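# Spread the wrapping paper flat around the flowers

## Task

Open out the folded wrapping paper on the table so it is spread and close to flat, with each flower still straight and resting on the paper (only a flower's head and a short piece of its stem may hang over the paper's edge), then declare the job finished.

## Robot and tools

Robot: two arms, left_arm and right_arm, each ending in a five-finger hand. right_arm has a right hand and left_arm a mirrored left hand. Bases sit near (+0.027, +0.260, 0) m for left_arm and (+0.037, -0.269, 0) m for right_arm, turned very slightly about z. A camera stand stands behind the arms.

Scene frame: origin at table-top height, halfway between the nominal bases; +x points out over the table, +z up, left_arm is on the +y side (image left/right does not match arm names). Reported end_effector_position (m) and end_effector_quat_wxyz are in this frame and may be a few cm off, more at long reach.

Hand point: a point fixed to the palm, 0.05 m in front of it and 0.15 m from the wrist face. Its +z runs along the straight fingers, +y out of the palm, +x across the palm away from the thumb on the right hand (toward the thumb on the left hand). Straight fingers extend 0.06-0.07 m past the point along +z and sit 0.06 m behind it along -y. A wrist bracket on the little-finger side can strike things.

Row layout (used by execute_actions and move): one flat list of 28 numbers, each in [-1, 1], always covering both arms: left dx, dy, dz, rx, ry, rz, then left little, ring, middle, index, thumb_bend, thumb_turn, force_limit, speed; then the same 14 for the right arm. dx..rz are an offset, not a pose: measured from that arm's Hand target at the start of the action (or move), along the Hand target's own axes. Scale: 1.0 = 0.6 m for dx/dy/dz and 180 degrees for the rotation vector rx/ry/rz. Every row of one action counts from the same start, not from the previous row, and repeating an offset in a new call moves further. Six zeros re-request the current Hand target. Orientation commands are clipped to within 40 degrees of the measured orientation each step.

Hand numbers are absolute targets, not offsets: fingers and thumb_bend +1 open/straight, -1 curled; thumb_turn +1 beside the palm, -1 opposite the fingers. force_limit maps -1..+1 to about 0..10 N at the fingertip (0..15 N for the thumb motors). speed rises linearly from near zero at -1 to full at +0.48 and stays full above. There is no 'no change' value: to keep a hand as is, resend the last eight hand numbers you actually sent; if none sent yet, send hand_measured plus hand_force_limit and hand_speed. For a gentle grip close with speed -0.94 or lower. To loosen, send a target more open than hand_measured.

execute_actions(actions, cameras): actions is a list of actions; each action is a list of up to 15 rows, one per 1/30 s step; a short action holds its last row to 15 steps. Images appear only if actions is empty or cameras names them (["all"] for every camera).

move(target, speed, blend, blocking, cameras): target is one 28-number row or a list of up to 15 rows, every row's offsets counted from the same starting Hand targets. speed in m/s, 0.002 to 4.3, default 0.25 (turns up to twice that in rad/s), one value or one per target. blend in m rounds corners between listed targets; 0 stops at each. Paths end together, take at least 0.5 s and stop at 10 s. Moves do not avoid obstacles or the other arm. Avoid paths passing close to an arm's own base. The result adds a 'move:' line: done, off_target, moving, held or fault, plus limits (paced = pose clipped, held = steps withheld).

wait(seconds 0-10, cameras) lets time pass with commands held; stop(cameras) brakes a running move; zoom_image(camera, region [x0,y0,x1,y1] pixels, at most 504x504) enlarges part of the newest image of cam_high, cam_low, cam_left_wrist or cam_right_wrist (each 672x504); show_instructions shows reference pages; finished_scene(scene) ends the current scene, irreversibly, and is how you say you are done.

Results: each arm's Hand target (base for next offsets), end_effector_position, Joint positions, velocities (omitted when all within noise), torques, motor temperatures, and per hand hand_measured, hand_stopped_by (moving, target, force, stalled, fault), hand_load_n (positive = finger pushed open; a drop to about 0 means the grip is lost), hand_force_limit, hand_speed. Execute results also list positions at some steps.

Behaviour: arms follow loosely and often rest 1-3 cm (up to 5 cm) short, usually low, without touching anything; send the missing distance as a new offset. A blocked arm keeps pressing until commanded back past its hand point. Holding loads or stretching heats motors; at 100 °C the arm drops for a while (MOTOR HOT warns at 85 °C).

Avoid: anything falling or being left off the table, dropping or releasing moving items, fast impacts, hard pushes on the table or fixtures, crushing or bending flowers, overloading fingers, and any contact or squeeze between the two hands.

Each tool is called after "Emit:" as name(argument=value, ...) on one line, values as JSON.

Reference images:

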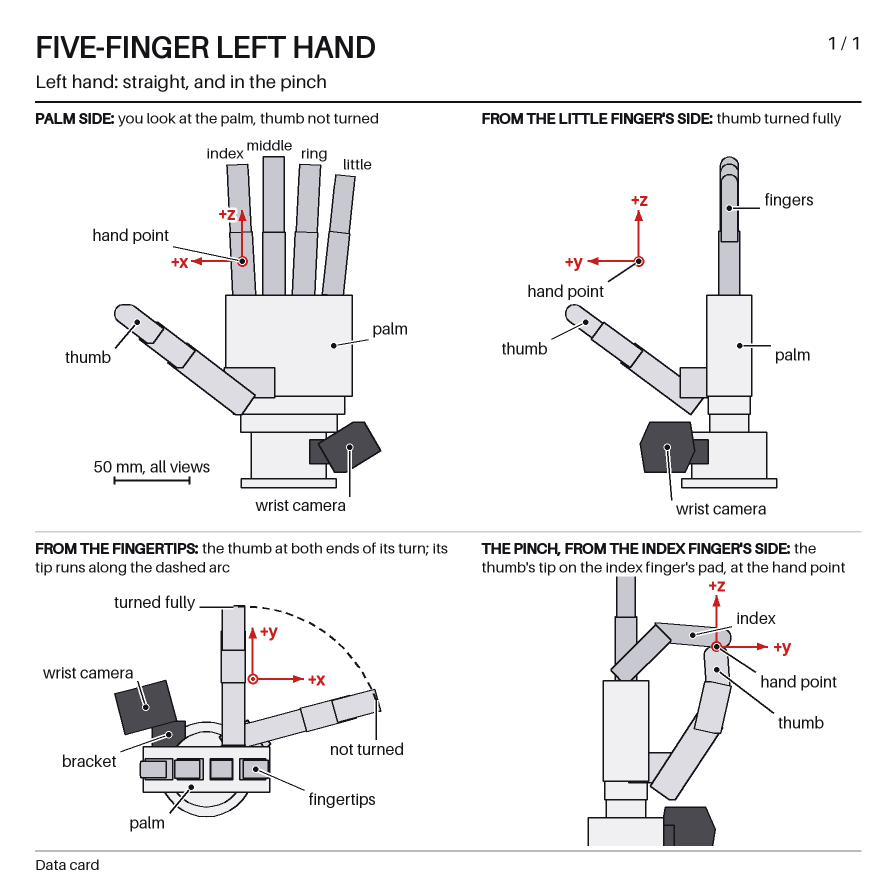

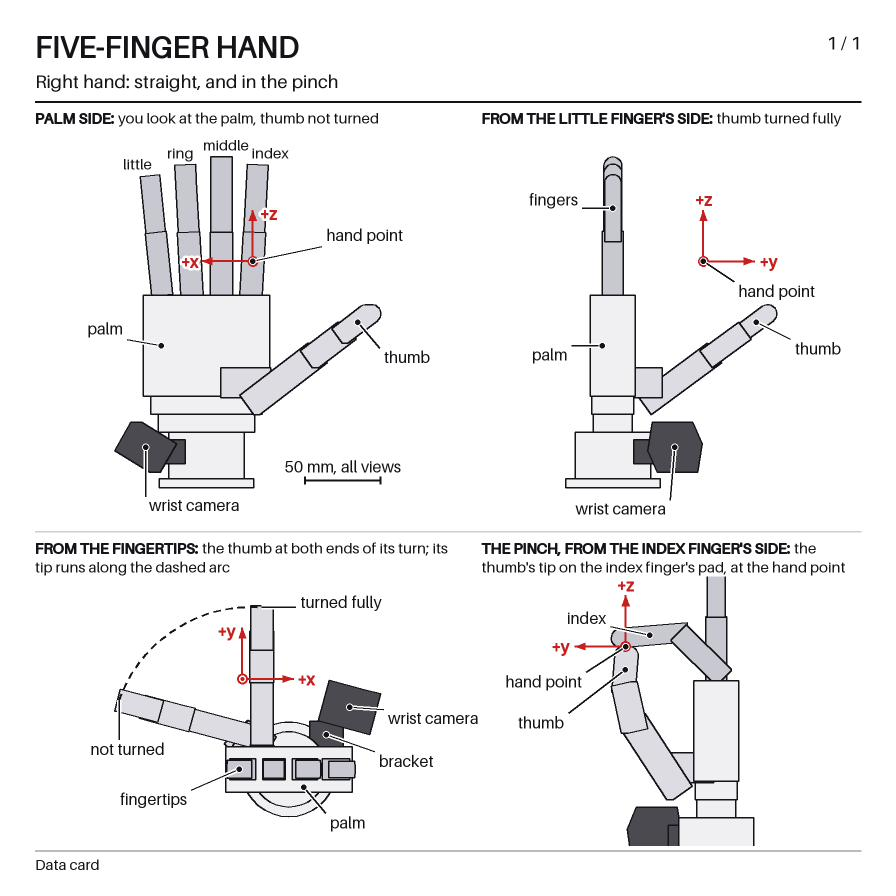

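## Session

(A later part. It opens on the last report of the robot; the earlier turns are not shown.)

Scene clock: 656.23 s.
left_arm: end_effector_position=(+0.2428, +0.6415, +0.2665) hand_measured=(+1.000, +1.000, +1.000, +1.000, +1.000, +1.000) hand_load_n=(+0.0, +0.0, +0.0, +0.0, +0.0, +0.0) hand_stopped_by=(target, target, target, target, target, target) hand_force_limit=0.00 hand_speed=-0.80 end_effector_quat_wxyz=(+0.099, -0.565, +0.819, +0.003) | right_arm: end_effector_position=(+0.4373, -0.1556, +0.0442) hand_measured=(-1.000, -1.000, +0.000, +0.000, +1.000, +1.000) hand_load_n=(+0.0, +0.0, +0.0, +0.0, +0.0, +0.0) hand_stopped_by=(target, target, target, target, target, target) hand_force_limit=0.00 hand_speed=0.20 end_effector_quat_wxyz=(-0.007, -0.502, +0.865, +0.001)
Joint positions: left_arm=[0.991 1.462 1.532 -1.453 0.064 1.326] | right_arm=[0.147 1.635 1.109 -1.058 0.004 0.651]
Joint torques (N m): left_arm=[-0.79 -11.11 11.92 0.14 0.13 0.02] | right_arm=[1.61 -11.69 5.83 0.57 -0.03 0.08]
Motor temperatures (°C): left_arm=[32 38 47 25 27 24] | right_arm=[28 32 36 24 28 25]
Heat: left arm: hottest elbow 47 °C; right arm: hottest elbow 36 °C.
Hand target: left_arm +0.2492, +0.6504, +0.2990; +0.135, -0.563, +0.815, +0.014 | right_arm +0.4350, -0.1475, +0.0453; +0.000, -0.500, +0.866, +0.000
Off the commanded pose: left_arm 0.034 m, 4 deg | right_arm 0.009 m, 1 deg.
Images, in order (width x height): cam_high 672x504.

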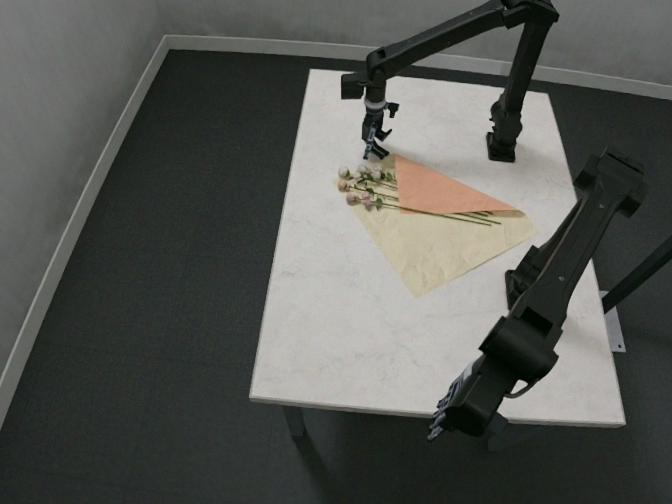

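Emit:
move(target=[[0,0,0,0,0,0,1,1,1,1,1,1,0,-0.8,0,-0.1,-0.02,0,0,0,-1,-1,0,0,1,1,0,0.2],[0.3,-0.13,0.02,0,0.04,0.15,1,1,1,1,1,1,0,-0.8,0,-0.1,-0.39,0,0,0,-1,-1,0,0,1,1,0,0.2],[0.631,-0.270,0.053,0.0015,0.0907,0.327,1,1,1,1,1,1,0,-0.8,-0.336,0.242,-0.358,0,0,-0.572,-1,-1,0,0,1,1,0,0.2]], speed=0.35, blend=[0.03,0.05,0], cameras=["cam_right_wrist","cam_high"])

Scene clock: 764.80 s.
left_arm: end_effector_position=(+0.2785, +0.2528, +0.2043) hand_measured=(+1.000, +1.000, +1.000, +1.000, +1.000, +1.000) hand_load_n=(+0.0, +0.0, +0.0, +0.0, +0.0, +0.0) hand_stopped_by=(target, target, target, target, target, target) hand_force_limit=0.00 hand_speed=-0.80 end_effector_quat_wxyz=(+0.002, -0.083, +0.997, -0.001) | right_arm: end_effector_position=(+0.4054, +0.0685, +0.2516) hand_measured=(-1.000, -1.000, +0.000, +0.000, +1.000, +1.000) hand_load_n=(+0.0, +0.0, +0.0, +0.5, +0.0, +0.0) hand_stopped_by=(target, target, target, target, target, target) hand_force_limit=0.00 hand_speed=0.20 end_effector_quat_wxyz=(+0.000, +0.968, -0.253, -0.002)
Joint positions: left_arm=[-0.185 1.114 1.042 -1.494 0.001 1.198] | right_arm=[0.738 1.839 1.949 -1.684 -0.003 -0.337]
Joint torques (N m): left_arm=[-1.79 -3.9 6.32 0.32 0.05 -0.09] | right_arm=[-0.62 -14.86 7.73 0.16 0.08 0.06]
Heat: left arm: hottest elbow 47 °C; right arm: hottest elbow 34 °C.
Hand target: left_arm +0.2801, +0.2506, +0.1997; +0.000, -0.087, +0.996, +0.000 | right_arm +0.4103, +0.0628, +0.2522; -0.001, +0.964, -0.266, +0.001 (not the last commanded pose)
Off the commanded pose: left_arm 0.005 m, 1 deg | right_arm 0.033 m, 12 deg.
move: held (right_arm; a check stopped the path); limits=held
pose unreachable (right arm): on one or more control steps of this call, first in action 0 (counted from 0), this arm could not follow its commanded pose, so it was not sent that pose on those steps. It may still have moved: this result reports where it is.
cause: moving toward the commanded pose would bring a part of the arm too close to another arm (a part of this arm just beyond joint 6 (wrist roll) and a part of the left arm just beyond its joint 4 (wrist pitch), along the way the arms are being sent, or toward where that arm still pushes).
camera_calibration:
cam_right_wrist: T_world_to_cam=[[-0.248053, -0.968505, 0.0216148, 0.15465], [-0.807585, 0.219058, 0.547559, 0.172219], [-0.535048, 0.118367, -0.836488, 0.533643], [0, 0, 0, 1]] pos_world=[0.462968, 0.0488879, 0.348744]
Images, in order (width x height): cam_high 672x504, cam_right_wrist 672x504.

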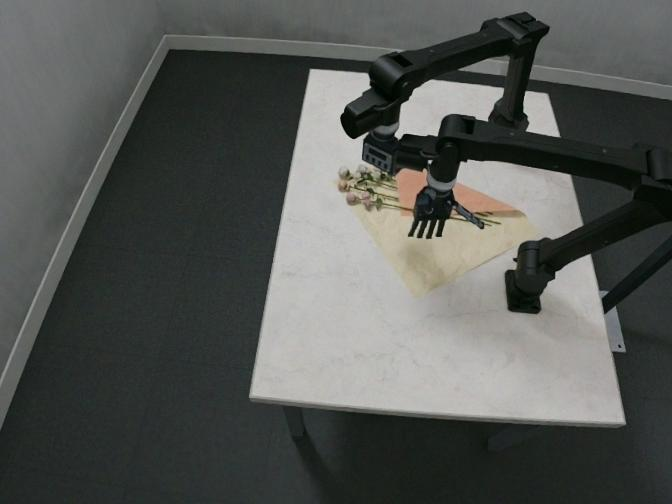

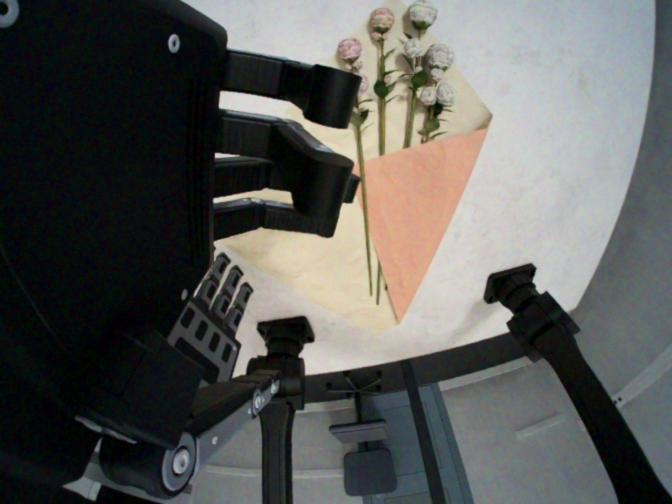

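Emit:
move(target=[[0.128,-0.1105,0.1995,0.182,-0.116,-0.348,1,1,1,1,1,1,0,-0.8,0.2195,0.278,0.22,0,0,0.461,-1,-1,-1,0,1,1,0,0.2]], speed=0.3, cameras=["cam_right_wrist","cam_left_wrist","cam_high","cam_low"])

Scene clock: 843.40 s.
left_arm: end_effector_position=(+0.2119, +0.1749, +0.0785) hand_measured=(+1.000, +1.000, +1.000, +1.000, +1.000, +1.000) hand_load_n=(+0.0, +0.0, +0.0, +0.0, +0.0, +0.0) hand_stopped_by=(target, target, target, target, target, target) hand_force_limit=0.00 hand_speed=-0.80 end_effector_quat_wxyz=(+0.186, -0.576, +0.759, -0.240) | right_arm: end_effector_position=(+0.4368, -0.1450, +0.1192) hand_measured=(-1.000, -1.000, -1.000, +0.000, +1.000, +1.000) hand_load_n=(+0.0, +0.0, +0.0, +0.0, +0.0, +0.0) hand_stopped_by=(target, target, target, target, target, target) hand_force_limit=0.00 hand_speed=0.20 end_effector_quat_wxyz=(-0.006, -0.559, +0.829, +0.001)
Joint positions: left_arm=[-0.27 0.466 0.39 -0.879 -0.017 -0.015] | right_arm=[0.18 1.575 1.25 -1.259 0.003 0.55]
Joint torques (N m): left_arm=[-1.96 0.44 7.13 1.58 -0.1 -0.12] | right_arm=[-0.38 -11.52 6.6 0.59 -0.03 0.07]
Motor temperatures (°C): left_arm=[32 34 39 25 27 24] | right_arm=[28 33 35 24 27 25]
Heat: left arm: hottest elbow 39 °C; right arm: hottest elbow 35 °C.
Hand target: left_arm +0.2160, +0.1721, +0.0801; +0.193, -0.577, +0.753, -0.251 | right_arm +0.4381, -0.1478, +0.1203; +0.001, -0.546, +0.838, +0.000
Off the commanded pose: left_arm 0.005 m, 2 deg | right_arm 0.003 m, 2 deg.
move: done
camera_calibration:
cam_left_wrist: T_world_to_cam=[[0.702336, -0.431567, 0.566104, -0.123331], [-0.666225, -0.678631, 0.309199, 0.233197], [0.250736, -0.594314, -0.764148, 0.225939], [0, 0, 0, 1]] pos_world=[0.185331, 0.239308, 0.170365]
cam_right_wrist: T_world_to_cam=[[-0.991696, 0.124486, 0.0322724, 0.440558], [0.122193, 0.833901, 0.538218, 0.000939669], [0.0400887, 0.537692, -0.842188, 0.275262], [0, 0, 0, 1]] pos_world=[0.42575, -0.203633, 0.217098]

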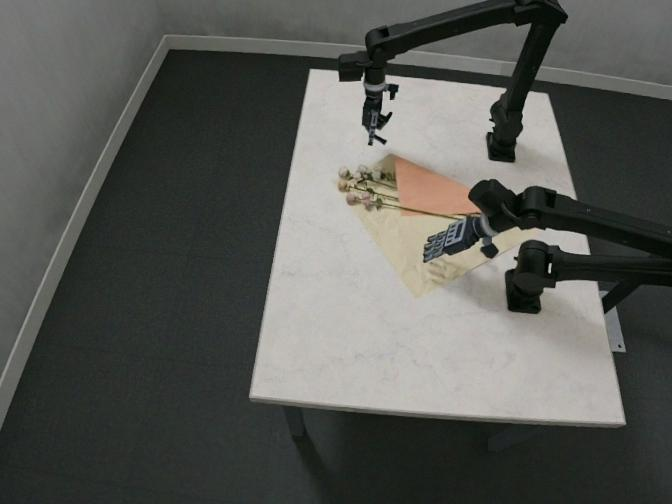

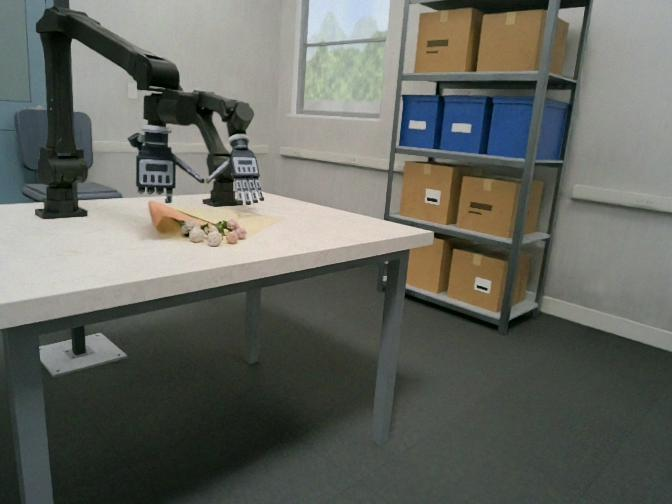

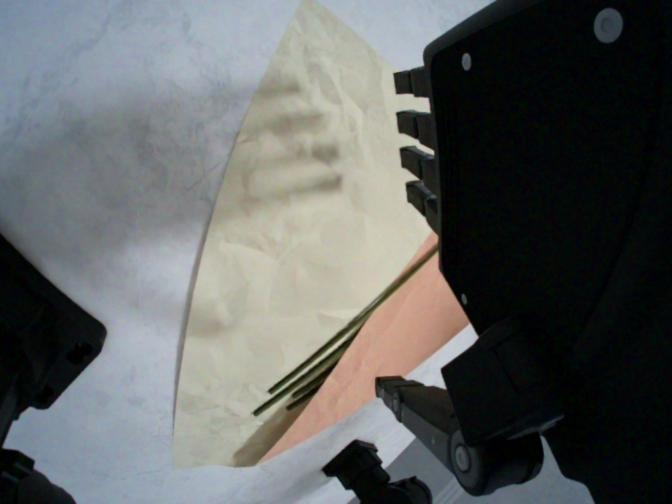

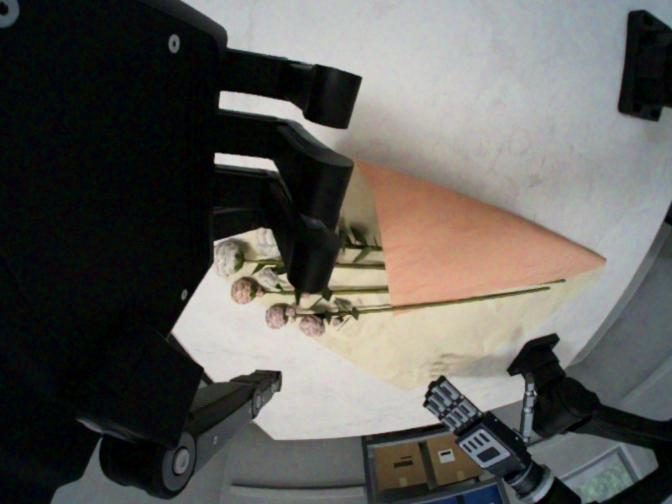

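Emit:
zoom_image(camera="cam_right_wrist", region=[310, 120, 450, 340])

Emit:
zoom_image(camera="cam_low", region=[125, 180, 265, 260])

Scaled by 2.291 from the camera's 672x504 image, which has a finer 960x720 frame.

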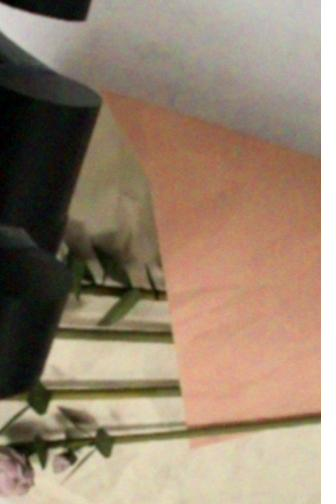

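Scaled by 3.600 from the camera's 672x504 image, which has a finer 960x720 frame.

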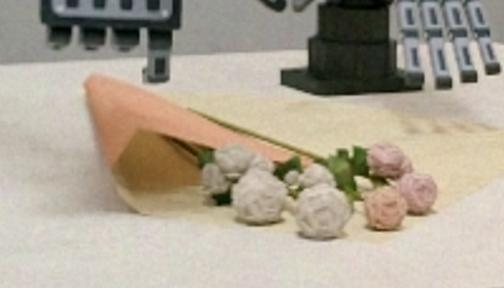

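Emit:
move(target=[[0,0.072,0.096,0,0,0,1,1,1,1,1,1,0,-0.8,0,0,0,0,0,0,-1,-1,-1,0,1,1,0,0.2],[0,0.072,0.096,0,0,0,1,1,1,1,1,1,0,-0.8,0.002,-0.017,0.128,0,0,0,-1,-1,-1,0,1,1,0,0.2],[0,0.072,0.096,0,0,0,1,1,1,1,1,1,0,-0.8,0.002,0.116,0.128,0,0,0,-1,-1,-1,0,1,1,0,0.2]], speed=[0.1,0.2,0.06], cameras=["cam_right_wrist","cam_low"])

Emit:
zoom_image(camera="cam_low", region=[125, 180, 265, 260])

Scene clock: 912.20 s.
left_arm: end_effector_position=(+0.2239, +0.1707, +0.0254) hand_measured=(+1.000, +1.000, +1.000, +1.000, +1.000, +1.000) hand_load_n=(+0.0, +0.0, +0.5, +0.0, +0.0, -0.5) hand_stopped_by=(target, target, target, target, target, target) hand_force_limit=0.00 hand_speed=-0.80 end_effector_quat_wxyz=(+0.204, -0.573, +0.747, -0.267) | right_arm: end_effector_position=(+0.3763, -0.1276, +0.0427) hand_measured=(-1.000, -1.000, -1.000, +0.000, +1.000, +1.000) hand_load_n=(+0.0, +0.0, +0.0, +0.0, +0.0, +0.0) hand_stopped_by=(target, target, target, target, target, target) hand_force_limit=0.00 hand_speed=0.20 end_effector_quat_wxyz=(-0.006, -0.548, +0.837, +0.001)
Joint positions: left_arm=[-0.27 0.497 0.233 -0.621 -0.017 -0.024] | right_arm=[0.247 1.521 0.966 -1.027 0.003 0.644]
Joint torques (N m): left_arm=[-2.02 3.66 5.42 1.46 -0.1 -0.08] | right_arm=[1.38 -9.99 5.82 0.59 -0.02 0.06]
Heat: left arm: hottest elbow 39 °C; right arm: hottest elbow 34 °C.
Hand target: left_arm +0.2160, +0.1722, +0.0080; +0.193, -0.577, +0.753, -0.251 | right_arm +0.3741, -0.1207, +0.0433; +0.001, -0.546, +0.838, +0.000
Off the commanded pose: left_arm 0.019 m, 2 deg | right_arm 0.007 m, 1 deg.
move: off_target (left_arm)
camera_calibration:
cam_right_wrist: T_world_to_cam=[[-0.988038, 0.151086, 0.0308892, 0.382881], [0.143849, 0.830785, 0.537683, 0.026521], [0.0555739, 0.535695, -0.842581, 0.197825], [0, 0, 0, 1]] pos_world=[0.363492, -0.185855, 0.140596]
Images, in order (width x height): cam_low 672x504, cam_right_wrist 672x504.

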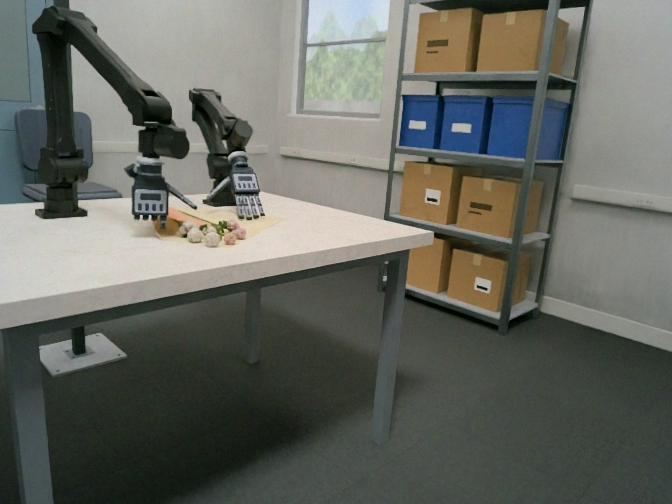

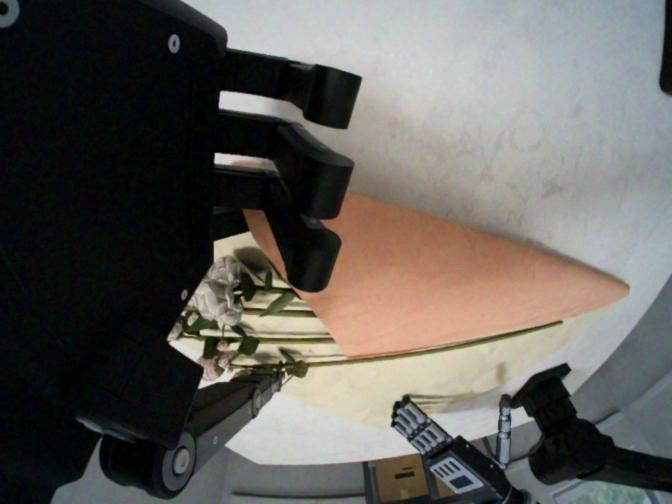

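Scaled by 3.600 from the camera's 672x504 image, which has a finer 960x720 frame.

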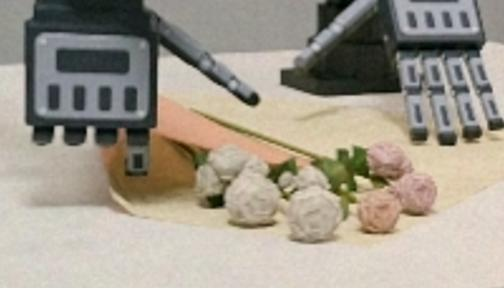

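Emit:
move(target=[0,0,0,0,0,0,1,1,1,1,1,1,0,-0.8,0,0.01,-0.142,0,0,0,-1,-1,-1,0,1,1,0,0.2], speed=0.1, cameras=["cam_right_wrist","cam_low","cam_high"])

Emit:
zoom_image(camera="cam_low", region=[105, 165, 265, 260])

Scene clock: 922.90 s.
left_arm: end_effector_position=(+0.2241, +0.1706, +0.0253) hand_measured=(+1.000, +1.000, +1.000, +1.000, +1.000, +1.000) hand_load_n=(+0.0, +0.0, +0.5, +0.0, +0.0, -0.5) hand_stopped_by=(target, target, target, target, target, target) hand_force_limit=0.00 hand_speed=-0.80 end_effector_quat_wxyz=(+0.204, -0.573, +0.747, -0.267) | right_arm: end_effector_position=(+0.3515, -0.1303, +0.1099) hand_measured=(-1.000, -1.000, -1.000, +0.000, +1.000, +1.000) hand_load_n=(+0.5, +0.0, +0.0, +0.0, +0.0, +0.0) hand_stopped_by=(target, target, target, target, target, target) hand_force_limit=0.00 hand_speed=0.20 end_effector_quat_wxyz=(-0.023, -0.546, +0.837, +0.007)
Joint positions: left_arm=[-0.27 0.498 0.233 -0.62 -0.017 -0.024] | right_arm=[0.255 1.399 1.028 -1.247 0.003 0.654]
Joint torques (N m): left_arm=[-1.49 3.72 5.42 1.51 -0.06 -0.09] | right_arm=[1.73 -8.47 11.82 -0.34 -0.05 0.07]
Heat: left arm: hottest elbow 38 °C; right arm: hottest elbow 35 °C.
Hand target: left_arm +0.2159, +0.1722, +0.0080; +0.193, -0.577, +0.753, -0.251 | right_arm +0.3684, -0.1184, +0.1285; +0.001, -0.546, +0.838, +0.000
Off the commanded pose: left_arm 0.019 m, 2 deg | right_arm 0.028 m, 3 deg.
move: off_target (left_arm, right_arm)
camera_calibration:
cam_right_wrist: T_world_to_cam=[[-0.986, 0.154145, 0.0635809, 0.352815], [0.164398, 0.83497, 0.525165, -0.00906923], [0.0278634, 0.528266, -0.848622, 0.266766], [0, 0, 0, 1]] pos_world=[0.341934, -0.187735, 0.208714]
Images, in order (width x height): cam_high 672x504, cam_low 672x504, cam_right_wrist 672x504.

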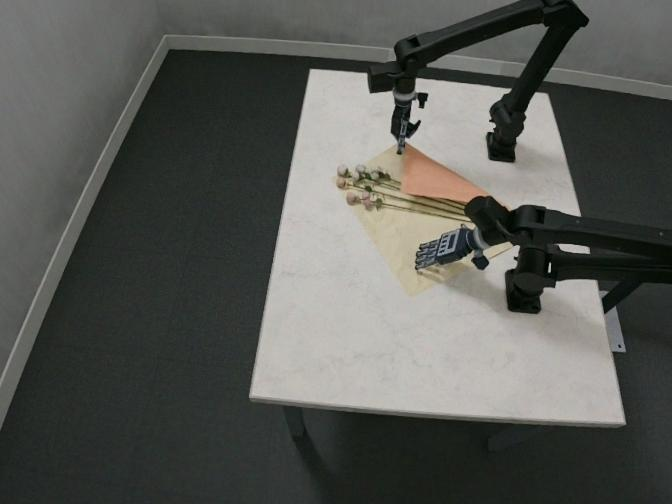

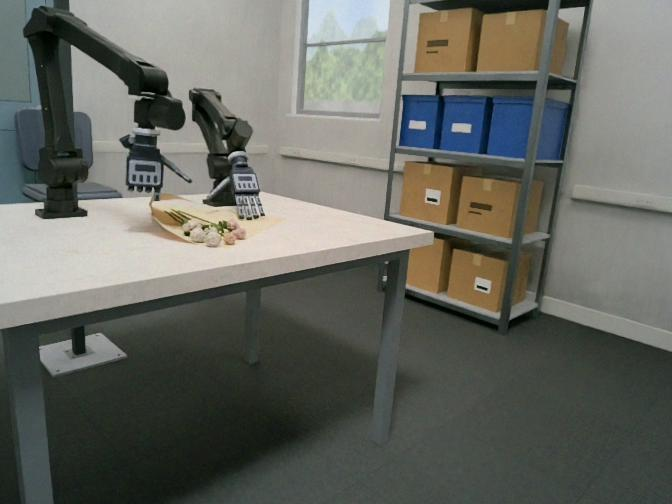

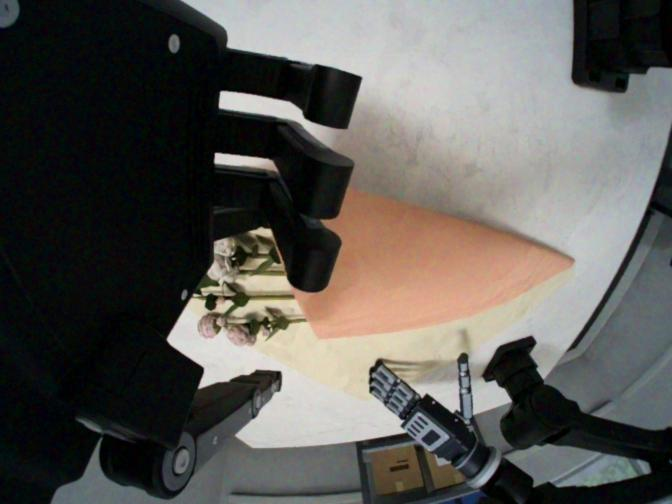

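Scaled by 3.150 from the camera's 672x504 image, which has a finer 960x720 frame.

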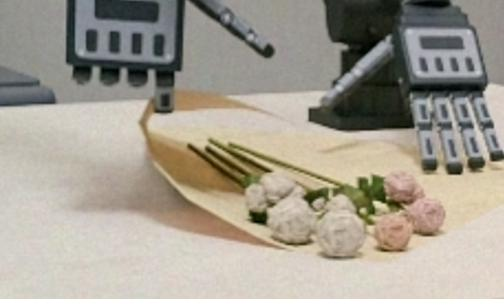

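Emit:
move(target=[0,0,0,0,0,0,1,1,1,1,1,1,0,-0.8,0.024,0.0675,-0.087,0,0,0,-1,-1,-1,0,1,1,0,0.2], speed=0.1, cameras=["cam_right_wrist","cam_high"])

Emit:
zoom_image(camera="cam_high", region=[320, 80, 520, 290])

Scene clock: 992.87 s.
left_arm: end_effector_position=(+0.2241, +0.1706, +0.0253) hand_measured=(+1.000, +1.000, +1.000, +1.000, +1.000, +1.000) hand_load_n=(+0.0, +0.0, +0.5, +0.0, +0.0, +0.0) hand_stopped_by=(target, target, target, target, target, target) hand_force_limit=0.00 hand_speed=-0.80 end_effector_quat_wxyz=(+0.204, -0.573, +0.747, -0.267) | right_arm: end_effector_position=(+0.3103, -0.1267, +0.1599) hand_measured=(-1.000, -1.000, -1.000, +0.000, +1.000, +1.000) hand_load_n=(+0.0, +0.0, +0.0, +0.0, +0.0, +0.0) hand_stopped_by=(target, target, target, target, target, target) hand_force_limit=0.00 hand_speed=0.20 end_effector_quat_wxyz=(-0.026, -0.547, +0.837, +0.006)
Joint positions: left_arm=[-0.27 0.498 0.233 -0.62 -0.017 -0.024] | right_arm=[0.296 1.259 1.034 -1.399 0.003 0.694]
Joint torques (N m): left_arm=[-1.96 3.78 5.37 1.28 -0.1 -0.12] | right_arm=[1.55 -7.24 12.48 -0.29 -0.05 0.07]
Motor temperatures (°C): left_arm=[31 32 37 25 27 24] | right_arm=[27 31 42 24 27 25]
Heat: left arm: hottest elbow 37 °C; right arm: hottest elbow 42 °C.
Hand target: left_arm +0.2159, +0.1722, +0.0080; +0.193, -0.577, +0.753, -0.251 | right_arm +0.3254, -0.1151, +0.1806; +0.001, -0.546, +0.838, +0.000
Off the commanded pose: left_arm 0.019 m, 2 deg | right_arm 0.028 m, 3 deg.
move: off_target (left_arm, right_arm)
camera_calibration:
cam_right_wrist: T_world_to_cam=[[-0.985824, 0.15341, 0.0679418, 0.307566], [0.166177, 0.836876, 0.52156, -0.0313475], [0.0231538, 0.525456, -0.850505, 0.309794], [0, 0, 0, 1]] pos_world=[0.301243, -0.183733, 0.258935]
Images, in order (width x height): cam_high 672x504, cam_right_wrist 672x504.

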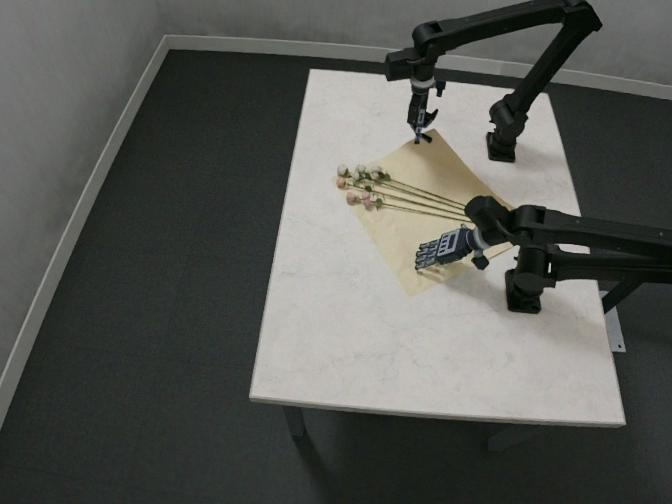

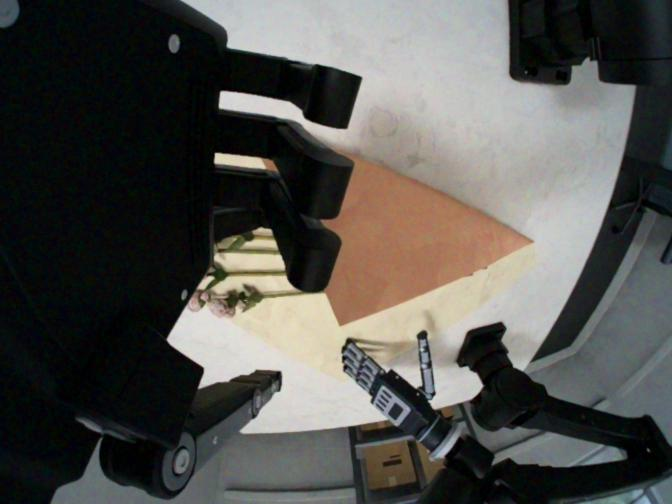

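Scaled by 2.400 from the camera's 672x504 image, which has a finer 960x720 frame.

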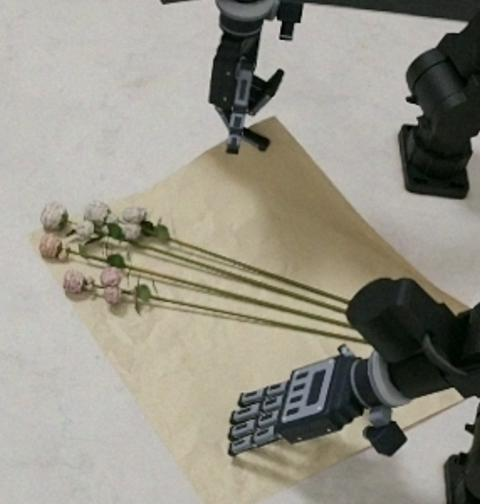

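Emit:
move(target=[[0,0,0,0,0,0,1,1,1,1,1,1,0,-0.8,0.127,0,0.026,0,0,0,-1,-1,-1,0,1,1,0,0.2],[0,0,0,0,0,0,1,1,1,1,1,1,0,-0.8,0.187,-0.01,0.1,0,0,0,-1,-1,-1,0,1,1,0,0.2]], speed=0.12, blend=[0.03,0], cameras=["cam_high","cam_low"])

Emit:
zoom_image(camera="cam_high", region=[320, 80, 520, 290])

Scene clock: 1014.00 s.
left_arm: end_effector_position=(+0.2241, +0.1706, +0.0253) hand_measured=(+1.000, +1.000, +1.000, +1.000, +1.000, +1.000) hand_load_n=(+0.0, +0.0, +0.5, +0.0, +0.0, +0.0) hand_stopped_by=(target, target, target, target, target, target) hand_force_limit=0.00 hand_speed=-0.80 end_effector_quat_wxyz=(+0.204, -0.573, +0.747, -0.267) | right_arm: end_effector_position=(+0.2871, -0.2167, +0.1236) hand_measured=(-1.000, -1.000, -1.000, +0.000, +1.000, +1.000) hand_load_n=(+0.0, +0.0, +0.0, +0.0, +0.0, +0.0) hand_stopped_by=(target, target, target, target, target, target) hand_force_limit=0.00 hand_speed=0.20 end_effector_quat_wxyz=(-0.003, -0.544, +0.839, -0.002)
Joint positions: left_arm=[-0.27 0.498 0.233 -0.62 -0.017 -0.024] | right_arm=[0.019 1.147 0.85 -1.277 0.006 0.426]
Joint torques (N m): left_arm=[-1.67 3.84 5.3 1.48 -0.08 -0.12] | right_arm=[-0.67 -5.48 6.64 0.61 -0.09 -0.27]
Heat: left arm: hottest elbow 37 °C; right arm: hottest elbow 43 °C.
Hand target: left_arm +0.2159, +0.1722, +0.0080; +0.193, -0.577, +0.753, -0.251 | right_arm +0.2856, -0.2202, +0.1204; +0.001, -0.546, +0.838, +0.000
Off the commanded pose: left_arm 0.019 m, 2 deg | right_arm 0.005 m, 1 deg.
move: off_target (left_arm); blend cut to 0.0287 m at target 1
Images, in order (width x height): cam_high 672x504, cam_low 672x504.

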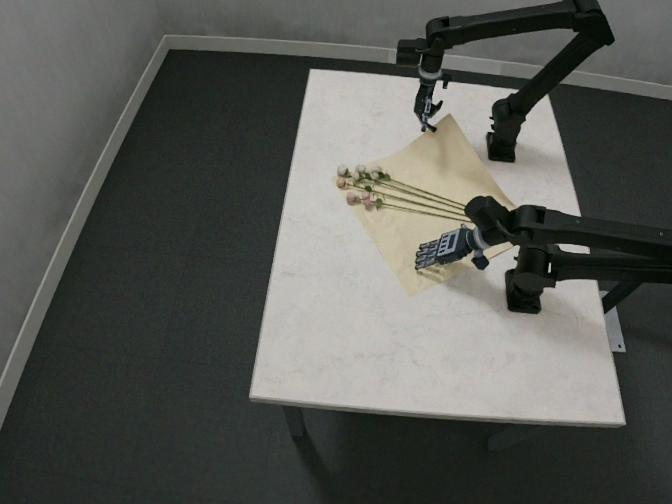

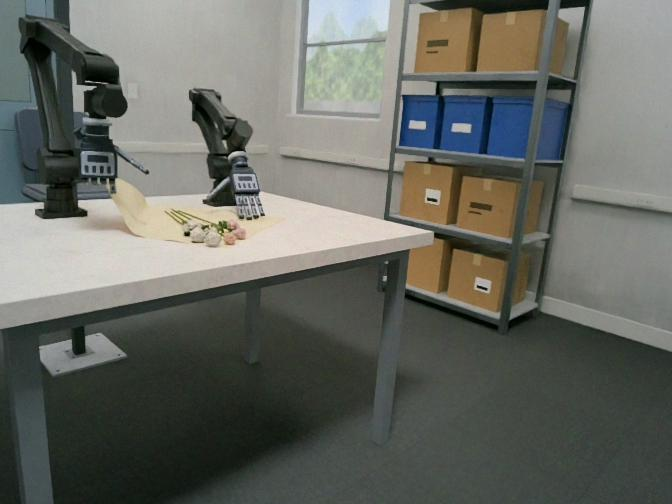

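Scaled by 2.400 from the camera's 672x504 image, which has a finer 960x720 frame.

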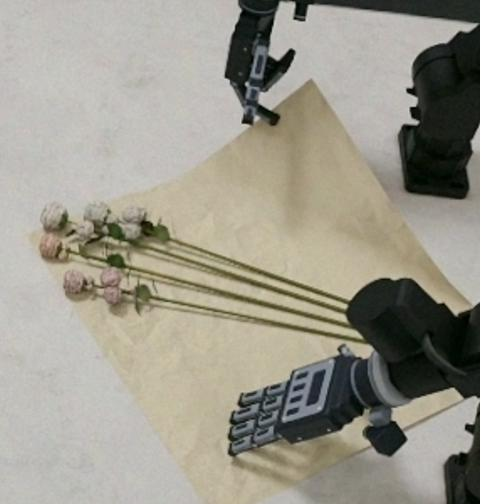

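Emit:
move(target=[[0,0,0,0,0,0,1,1,1,1,1,1,0,-0.8,0,-0.14,0,0,0,0,-1,-1,-1,0,1,1,0,0.2],[0,0,0,0,0,0,1,1,1,1,1,1,0,-0.8,0,-0.15,-0.15,0,0,0,-1,-1,-1,0,1,1,0,0.2]], speed=0.15, cameras=["cam_high","cam_low","cam_right_wrist"])

Emit:
zoom_image(camera="cam_low", region=[85, 165, 285, 265])

Scene clock: 1025.60 s.
left_arm: end_effector_position=(+0.2241, +0.1706, +0.0253) hand_measured=(+1.000, +1.000, +1.000, +1.000, +1.000, +1.000) hand_load_n=(-0.5, +0.0, +0.0, +0.0, +0.0, +0.0) hand_stopped_by=(target, target, target, target, target, target) hand_force_limit=0.00 hand_speed=-0.80 end_effector_quat_wxyz=(+0.204, -0.573, +0.747, -0.267) | right_arm: end_effector_position=(+0.3520, -0.2496, +0.1917) hand_measured=(-1.000, -1.000, -1.000, +0.000, +1.000, +1.000) hand_load_n=(+0.0, +0.0, +0.5, +0.0, +0.0, +0.0) hand_stopped_by=(target, target, target, target, target, target) hand_force_limit=0.00 hand_speed=0.20 end_effector_quat_wxyz=(-0.021, -0.545, +0.838, +0.013)
Joint positions: left_arm=[-0.27 0.498 0.233 -0.62 -0.017 -0.024] | right_arm=[-0.073 1.321 1.172 -1.471 0.006 0.331]
Joint torques (N m): left_arm=[-1.85 3.78 5.44 1.43 -0.1 -0.11] | right_arm=[-0.91 -7.82 12.66 -0.31 -0.07 -0.27]
Heat: left arm: hottest elbow 37 °C; right arm: hottest elbow 41 °C.
Hand target: left_arm +0.2159, +0.1722, +0.0080; +0.193, -0.577, +0.753, -0.251 | right_arm +0.3677, -0.2566, +0.2105; +0.001, -0.546, +0.838, +0.000
Off the commanded pose: left_arm 0.019 m, 2 deg | right_arm 0.026 m, 3 deg.
move: off_target (left_arm, right_arm)
camera_calibration:
cam_right_wrist: T_world_to_cam=[[-0.985021, 0.157919, 0.0692425, 0.366009], [0.170284, 0.82769, 0.534727, 0.0418351], [0.0271323, 0.538509, -0.842183, 0.40076], [0, 0, 0, 1]] pos_world=[0.342529, -0.308239, 0.2898]
Images, in order (width x height): cam_high 672x504, cam_low 672x504, cam_right_wrist 672x504.

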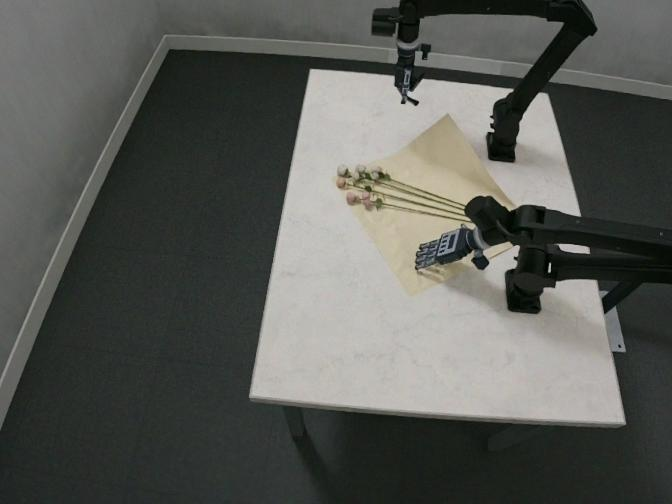

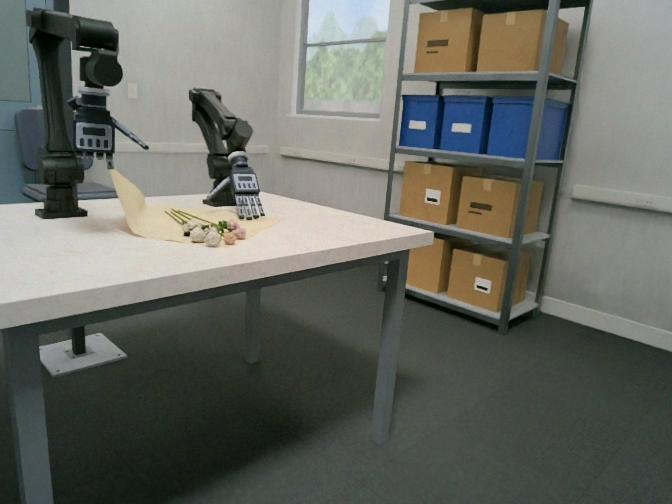

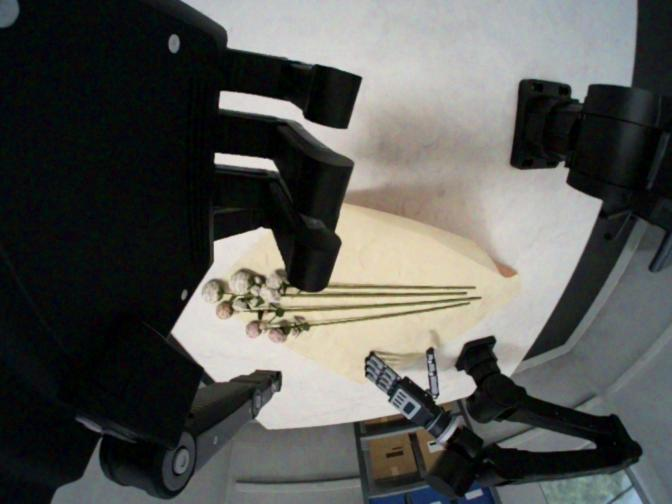

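Scaled by 2.520 from the camera's 672x504 image, which has a finer 960x720 frame.

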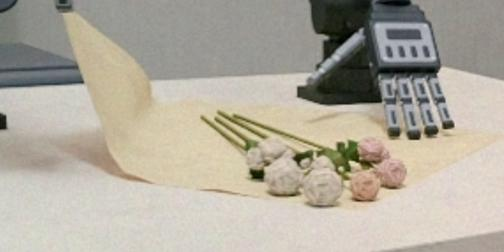

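Emit:
move(target=[[0,0,0,0,0,0,1,1,1,1,1,1,0,-0.8,0,0,-0.149,0,0,0,-1,-1,-1,-1,1,1,0,0.2],[0,0,0,0,0,0,1,1,1,1,1,1,0,-0.8,-0.29,0.1965,-0.149,0,0,0,-1,-1,-1,-1,1,1,0,0.2],[0,0,0,0,0,0,1,1,1,1,1,1,0,-0.8,-0.29,0.1965,0.151,0,0,0,-1,-1,-1,-1,1,1,0,0.2],[0,0,0,0,0,0,1,1,1,1,1,1,0,-0.8,-0.07,0.1995,0.2175,0,0,0,-1,-1,-1,-1,1,1,0,0.2],[0,0,0,0,0,0,1,1,1,1,1,1,0,-0.8,0.039,0.198,0.284,0,0,0,-1,-1,-1,-1,1,1,0,0.2]], speed=[0.25,0.25,0.2,0.12,0.1], blend=[0.02,0.02,0.02,0.02,0], cameras=["cam_high","cam_low","cam_right_wrist"])

Emit:
zoom_image(camera="cam_low", region=[85, 165, 285, 265])

Scene clock: 1063.53 s.
left_arm: end_effector_position=(+0.2241, +0.1706, +0.0253) hand_measured=(+1.000, +1.000, +1.000, +1.000, +1.000, +1.000) hand_load_n=(+0.0, +0.0, +0.0, +0.0, +0.0, +0.0) hand_stopped_by=(target, target, target, target, target, target) hand_force_limit=0.00 hand_speed=-0.80 end_effector_quat_wxyz=(+0.204, -0.573, +0.747, -0.267) | right_arm: end_effector_position=(+0.2516, -0.2269, +0.0419) hand_measured=(-1.000, -1.000, -1.000, -1.000, +1.000, +1.000) hand_load_n=(+0.0, +0.0, +0.0, +0.0, +0.0, +0.0) hand_stopped_by=(target, target, target, target, target, target) hand_force_limit=0.00 hand_speed=0.20 end_effector_quat_wxyz=(-0.005, -0.543, +0.840, +0.000)
Joint positions: left_arm=[-0.27 0.498 0.233 -0.62 -0.017 -0.024] | right_arm=[-0.02 1.153 0.62 -1.046 0.006 0.387]
Joint torques (N m): left_arm=[-1.61 3.6 5.37 1.29 -0.14 -0.13] | right_arm=[-0.73 -5.01 5.94 0.61 -0.1 -0.26]
Heat: left arm: hottest elbow 37 °C; right arm: hottest elbow 42 °C.
Hand target: left_arm +0.2159, +0.1722, +0.0080; +0.193, -0.577, +0.753, -0.251 | right_arm +0.2501, -0.2299, +0.0399; +0.001, -0.546, +0.838, +0.000
Off the commanded pose: left_arm 0.019 m, 2 deg | right_arm 0.004 m, 1 deg.
move: off_target (left_arm)
camera_calibration:
cam_right_wrist: T_world_to_cam=[[-0.986432, 0.161717, 0.028282, 0.276779], [0.15138, 0.829313, 0.537889, 0.125174], [0.063531, 0.534872, -0.842541, 0.255117], [0, 0, 0, 1]] pos_world=[0.237867, -0.285023, 0.139789]
Images, in order (width x height): cam_high 672x504, cam_low 672x504, cam_right_wrist 672x504.

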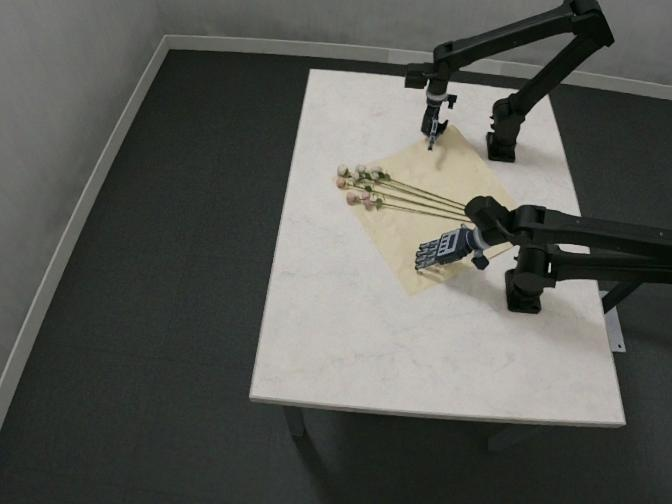

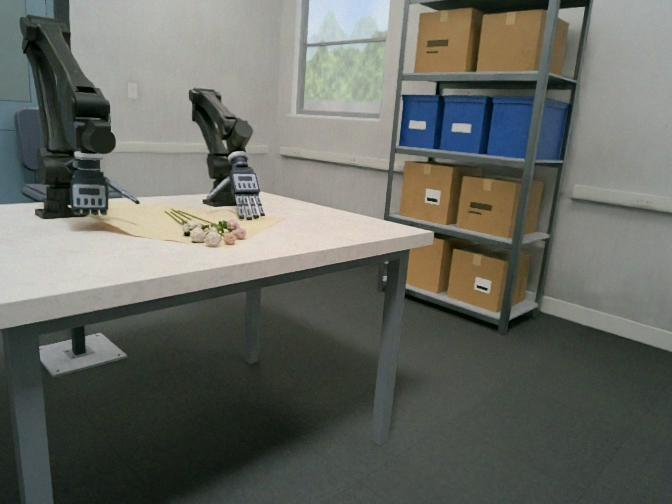

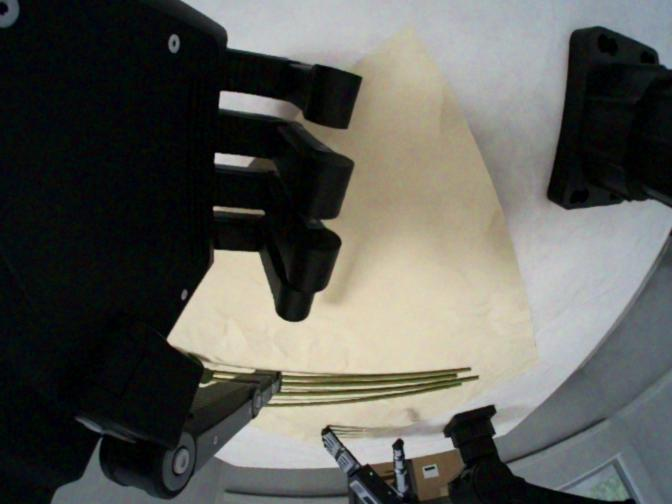

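Scaled by 2.520 from the camera's 672x504 image, which has a finer 960x720 frame.

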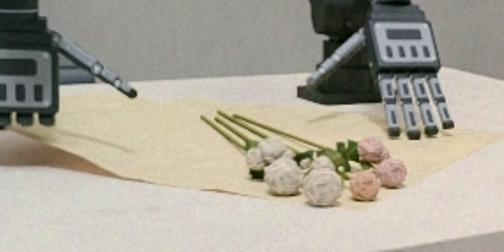

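Emit:
move(target=[[0,0,0,0,0,0,1,1,1,1,1,1,0,-0.8,0,0,0.067,0,0,0,-1,-1,-1,-1,1,1,0,0.2],[0,0,0,0,0,0,1,1,1,1,1,1,0,-0.8,0,0,-0.033,0,0,0,-1,-1,-1,-1,1,1,0,0.2],[0,0,0,0,0,0,1,1,1,1,1,1,0,-0.8,-0.149,-0.007,-0.033,0,0,0,-1,-1,-1,-1,1,1,0,0.2],[0,0,0,0,0,0,1,1,1,1,1,1,0,-0.8,-0.149,-0.007,0.067,0,0,0,-1,-1,-1,-1,1,1,0,0.2],[0,0,0,0,0,0,1,1,1,1,1,1,0,-0.8,-0.149,-0.007,-0.033,0,0,0,-1,-1,-1,-1,1,1,0,0.2],[0,0,0,0,0,0,1,1,1,1,1,1,0,-0.8,-0.1935,-0.088,-0.033,0,0,0,-1,-1,-1,-1,1,1,0,0.2],[0,0,0,0,0,0,1,1,1,1,1,1,0,-0.8,-0.1935,-0.088,0.067,0,0,0,-1,-1,-1,-1,1,1,0,0.2],[0,0,0,0,0,0,1,1,1,1,1,1,0,-0.8,-0.1935,-0.12,-0.2,0,0,0,-1,-1,-1,-1,1,1,0,0.2]], speed=0.15, blend=[0.005,0.02,0.02,0.005,0.02,0.02,0.005,0], cameras=["cam_high","cam_low"])

Emit:
zoom_image(camera="cam_low", region=[85, 165, 285, 265])

Scene clock: 1092.10 s.
left_arm: end_effector_position=(+0.2241, +0.1706, +0.0253) hand_measured=(+1.000, +1.000, +1.000, +1.000, +1.000, +1.000) hand_load_n=(+0.0, -0.5, +0.5, +0.0, +0.0, +0.0) hand_stopped_by=(target, target, target, target, target, target) hand_force_limit=0.00 hand_speed=-0.80 end_effector_quat_wxyz=(+0.204, -0.573, +0.747, -0.267) | right_arm: end_effector_position=(+0.3436, -0.1499, +0.1415) hand_measured=(-1.000, -1.000, -1.000, -1.000, +1.000, +1.000) hand_load_n=(+0.0, +0.0, +0.0, +0.0, +0.0, +0.0) hand_stopped_by=(target, target, target, target, target, target) hand_force_limit=0.00 hand_speed=0.20 end_effector_quat_wxyz=(-0.023, -0.544, +0.839, +0.008)
Joint positions: left_arm=[-0.27 0.498 0.233 -0.62 -0.017 -0.024] | right_arm=[0.205 1.34 1.057 -1.336 0.001 0.61]
Joint torques (N m): left_arm=[-2.43 3.08 5.38 1.42 -0.07 -0.09] | right_arm=[-0.79 -7.82 12.27 -0.32 0.1 -0.27]
Heat: left arm: hottest elbow 36 °C; right arm: hottest elbow 39 °C.
Hand target: left_arm +0.2159, +0.1722, +0.0080; +0.193, -0.577, +0.753, -0.251 | right_arm +0.3626, -0.1529, +0.1602; +0.001, -0.546, +0.838, +0.000
Off the commanded pose: left_arm 0.019 m, 2 deg | right_arm 0.027 m, 3 deg.
move: off_target (left_arm, right_arm)
Images, in order (width x height): cam_high 672x504, cam_low 672x504.

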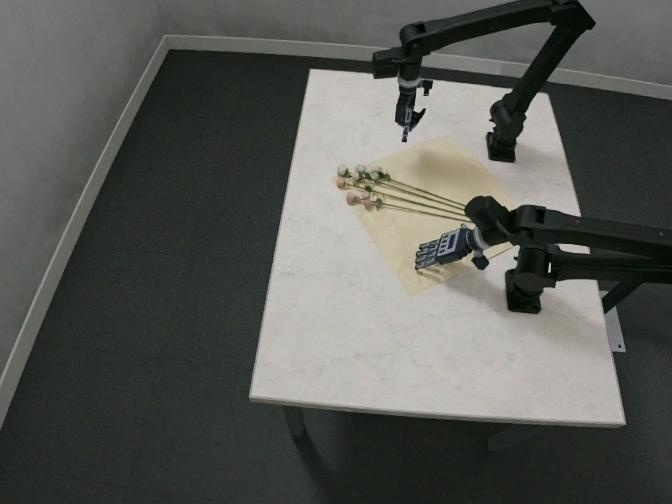

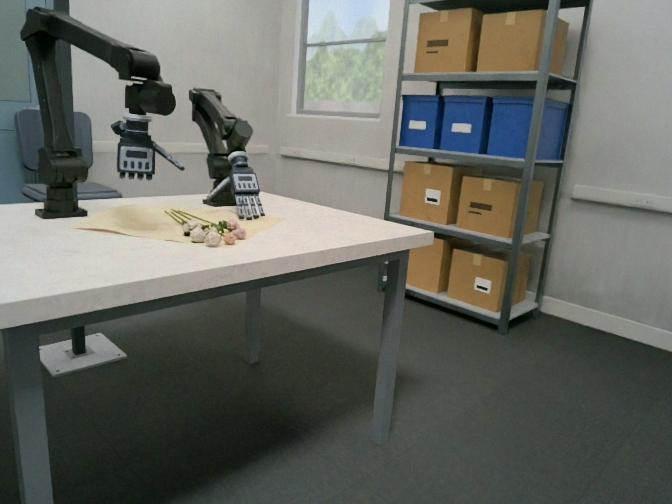

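Scaled by 2.520 from the camera's 672x504 image, which has a finer 960x720 frame.

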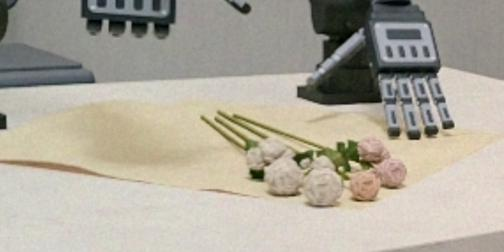

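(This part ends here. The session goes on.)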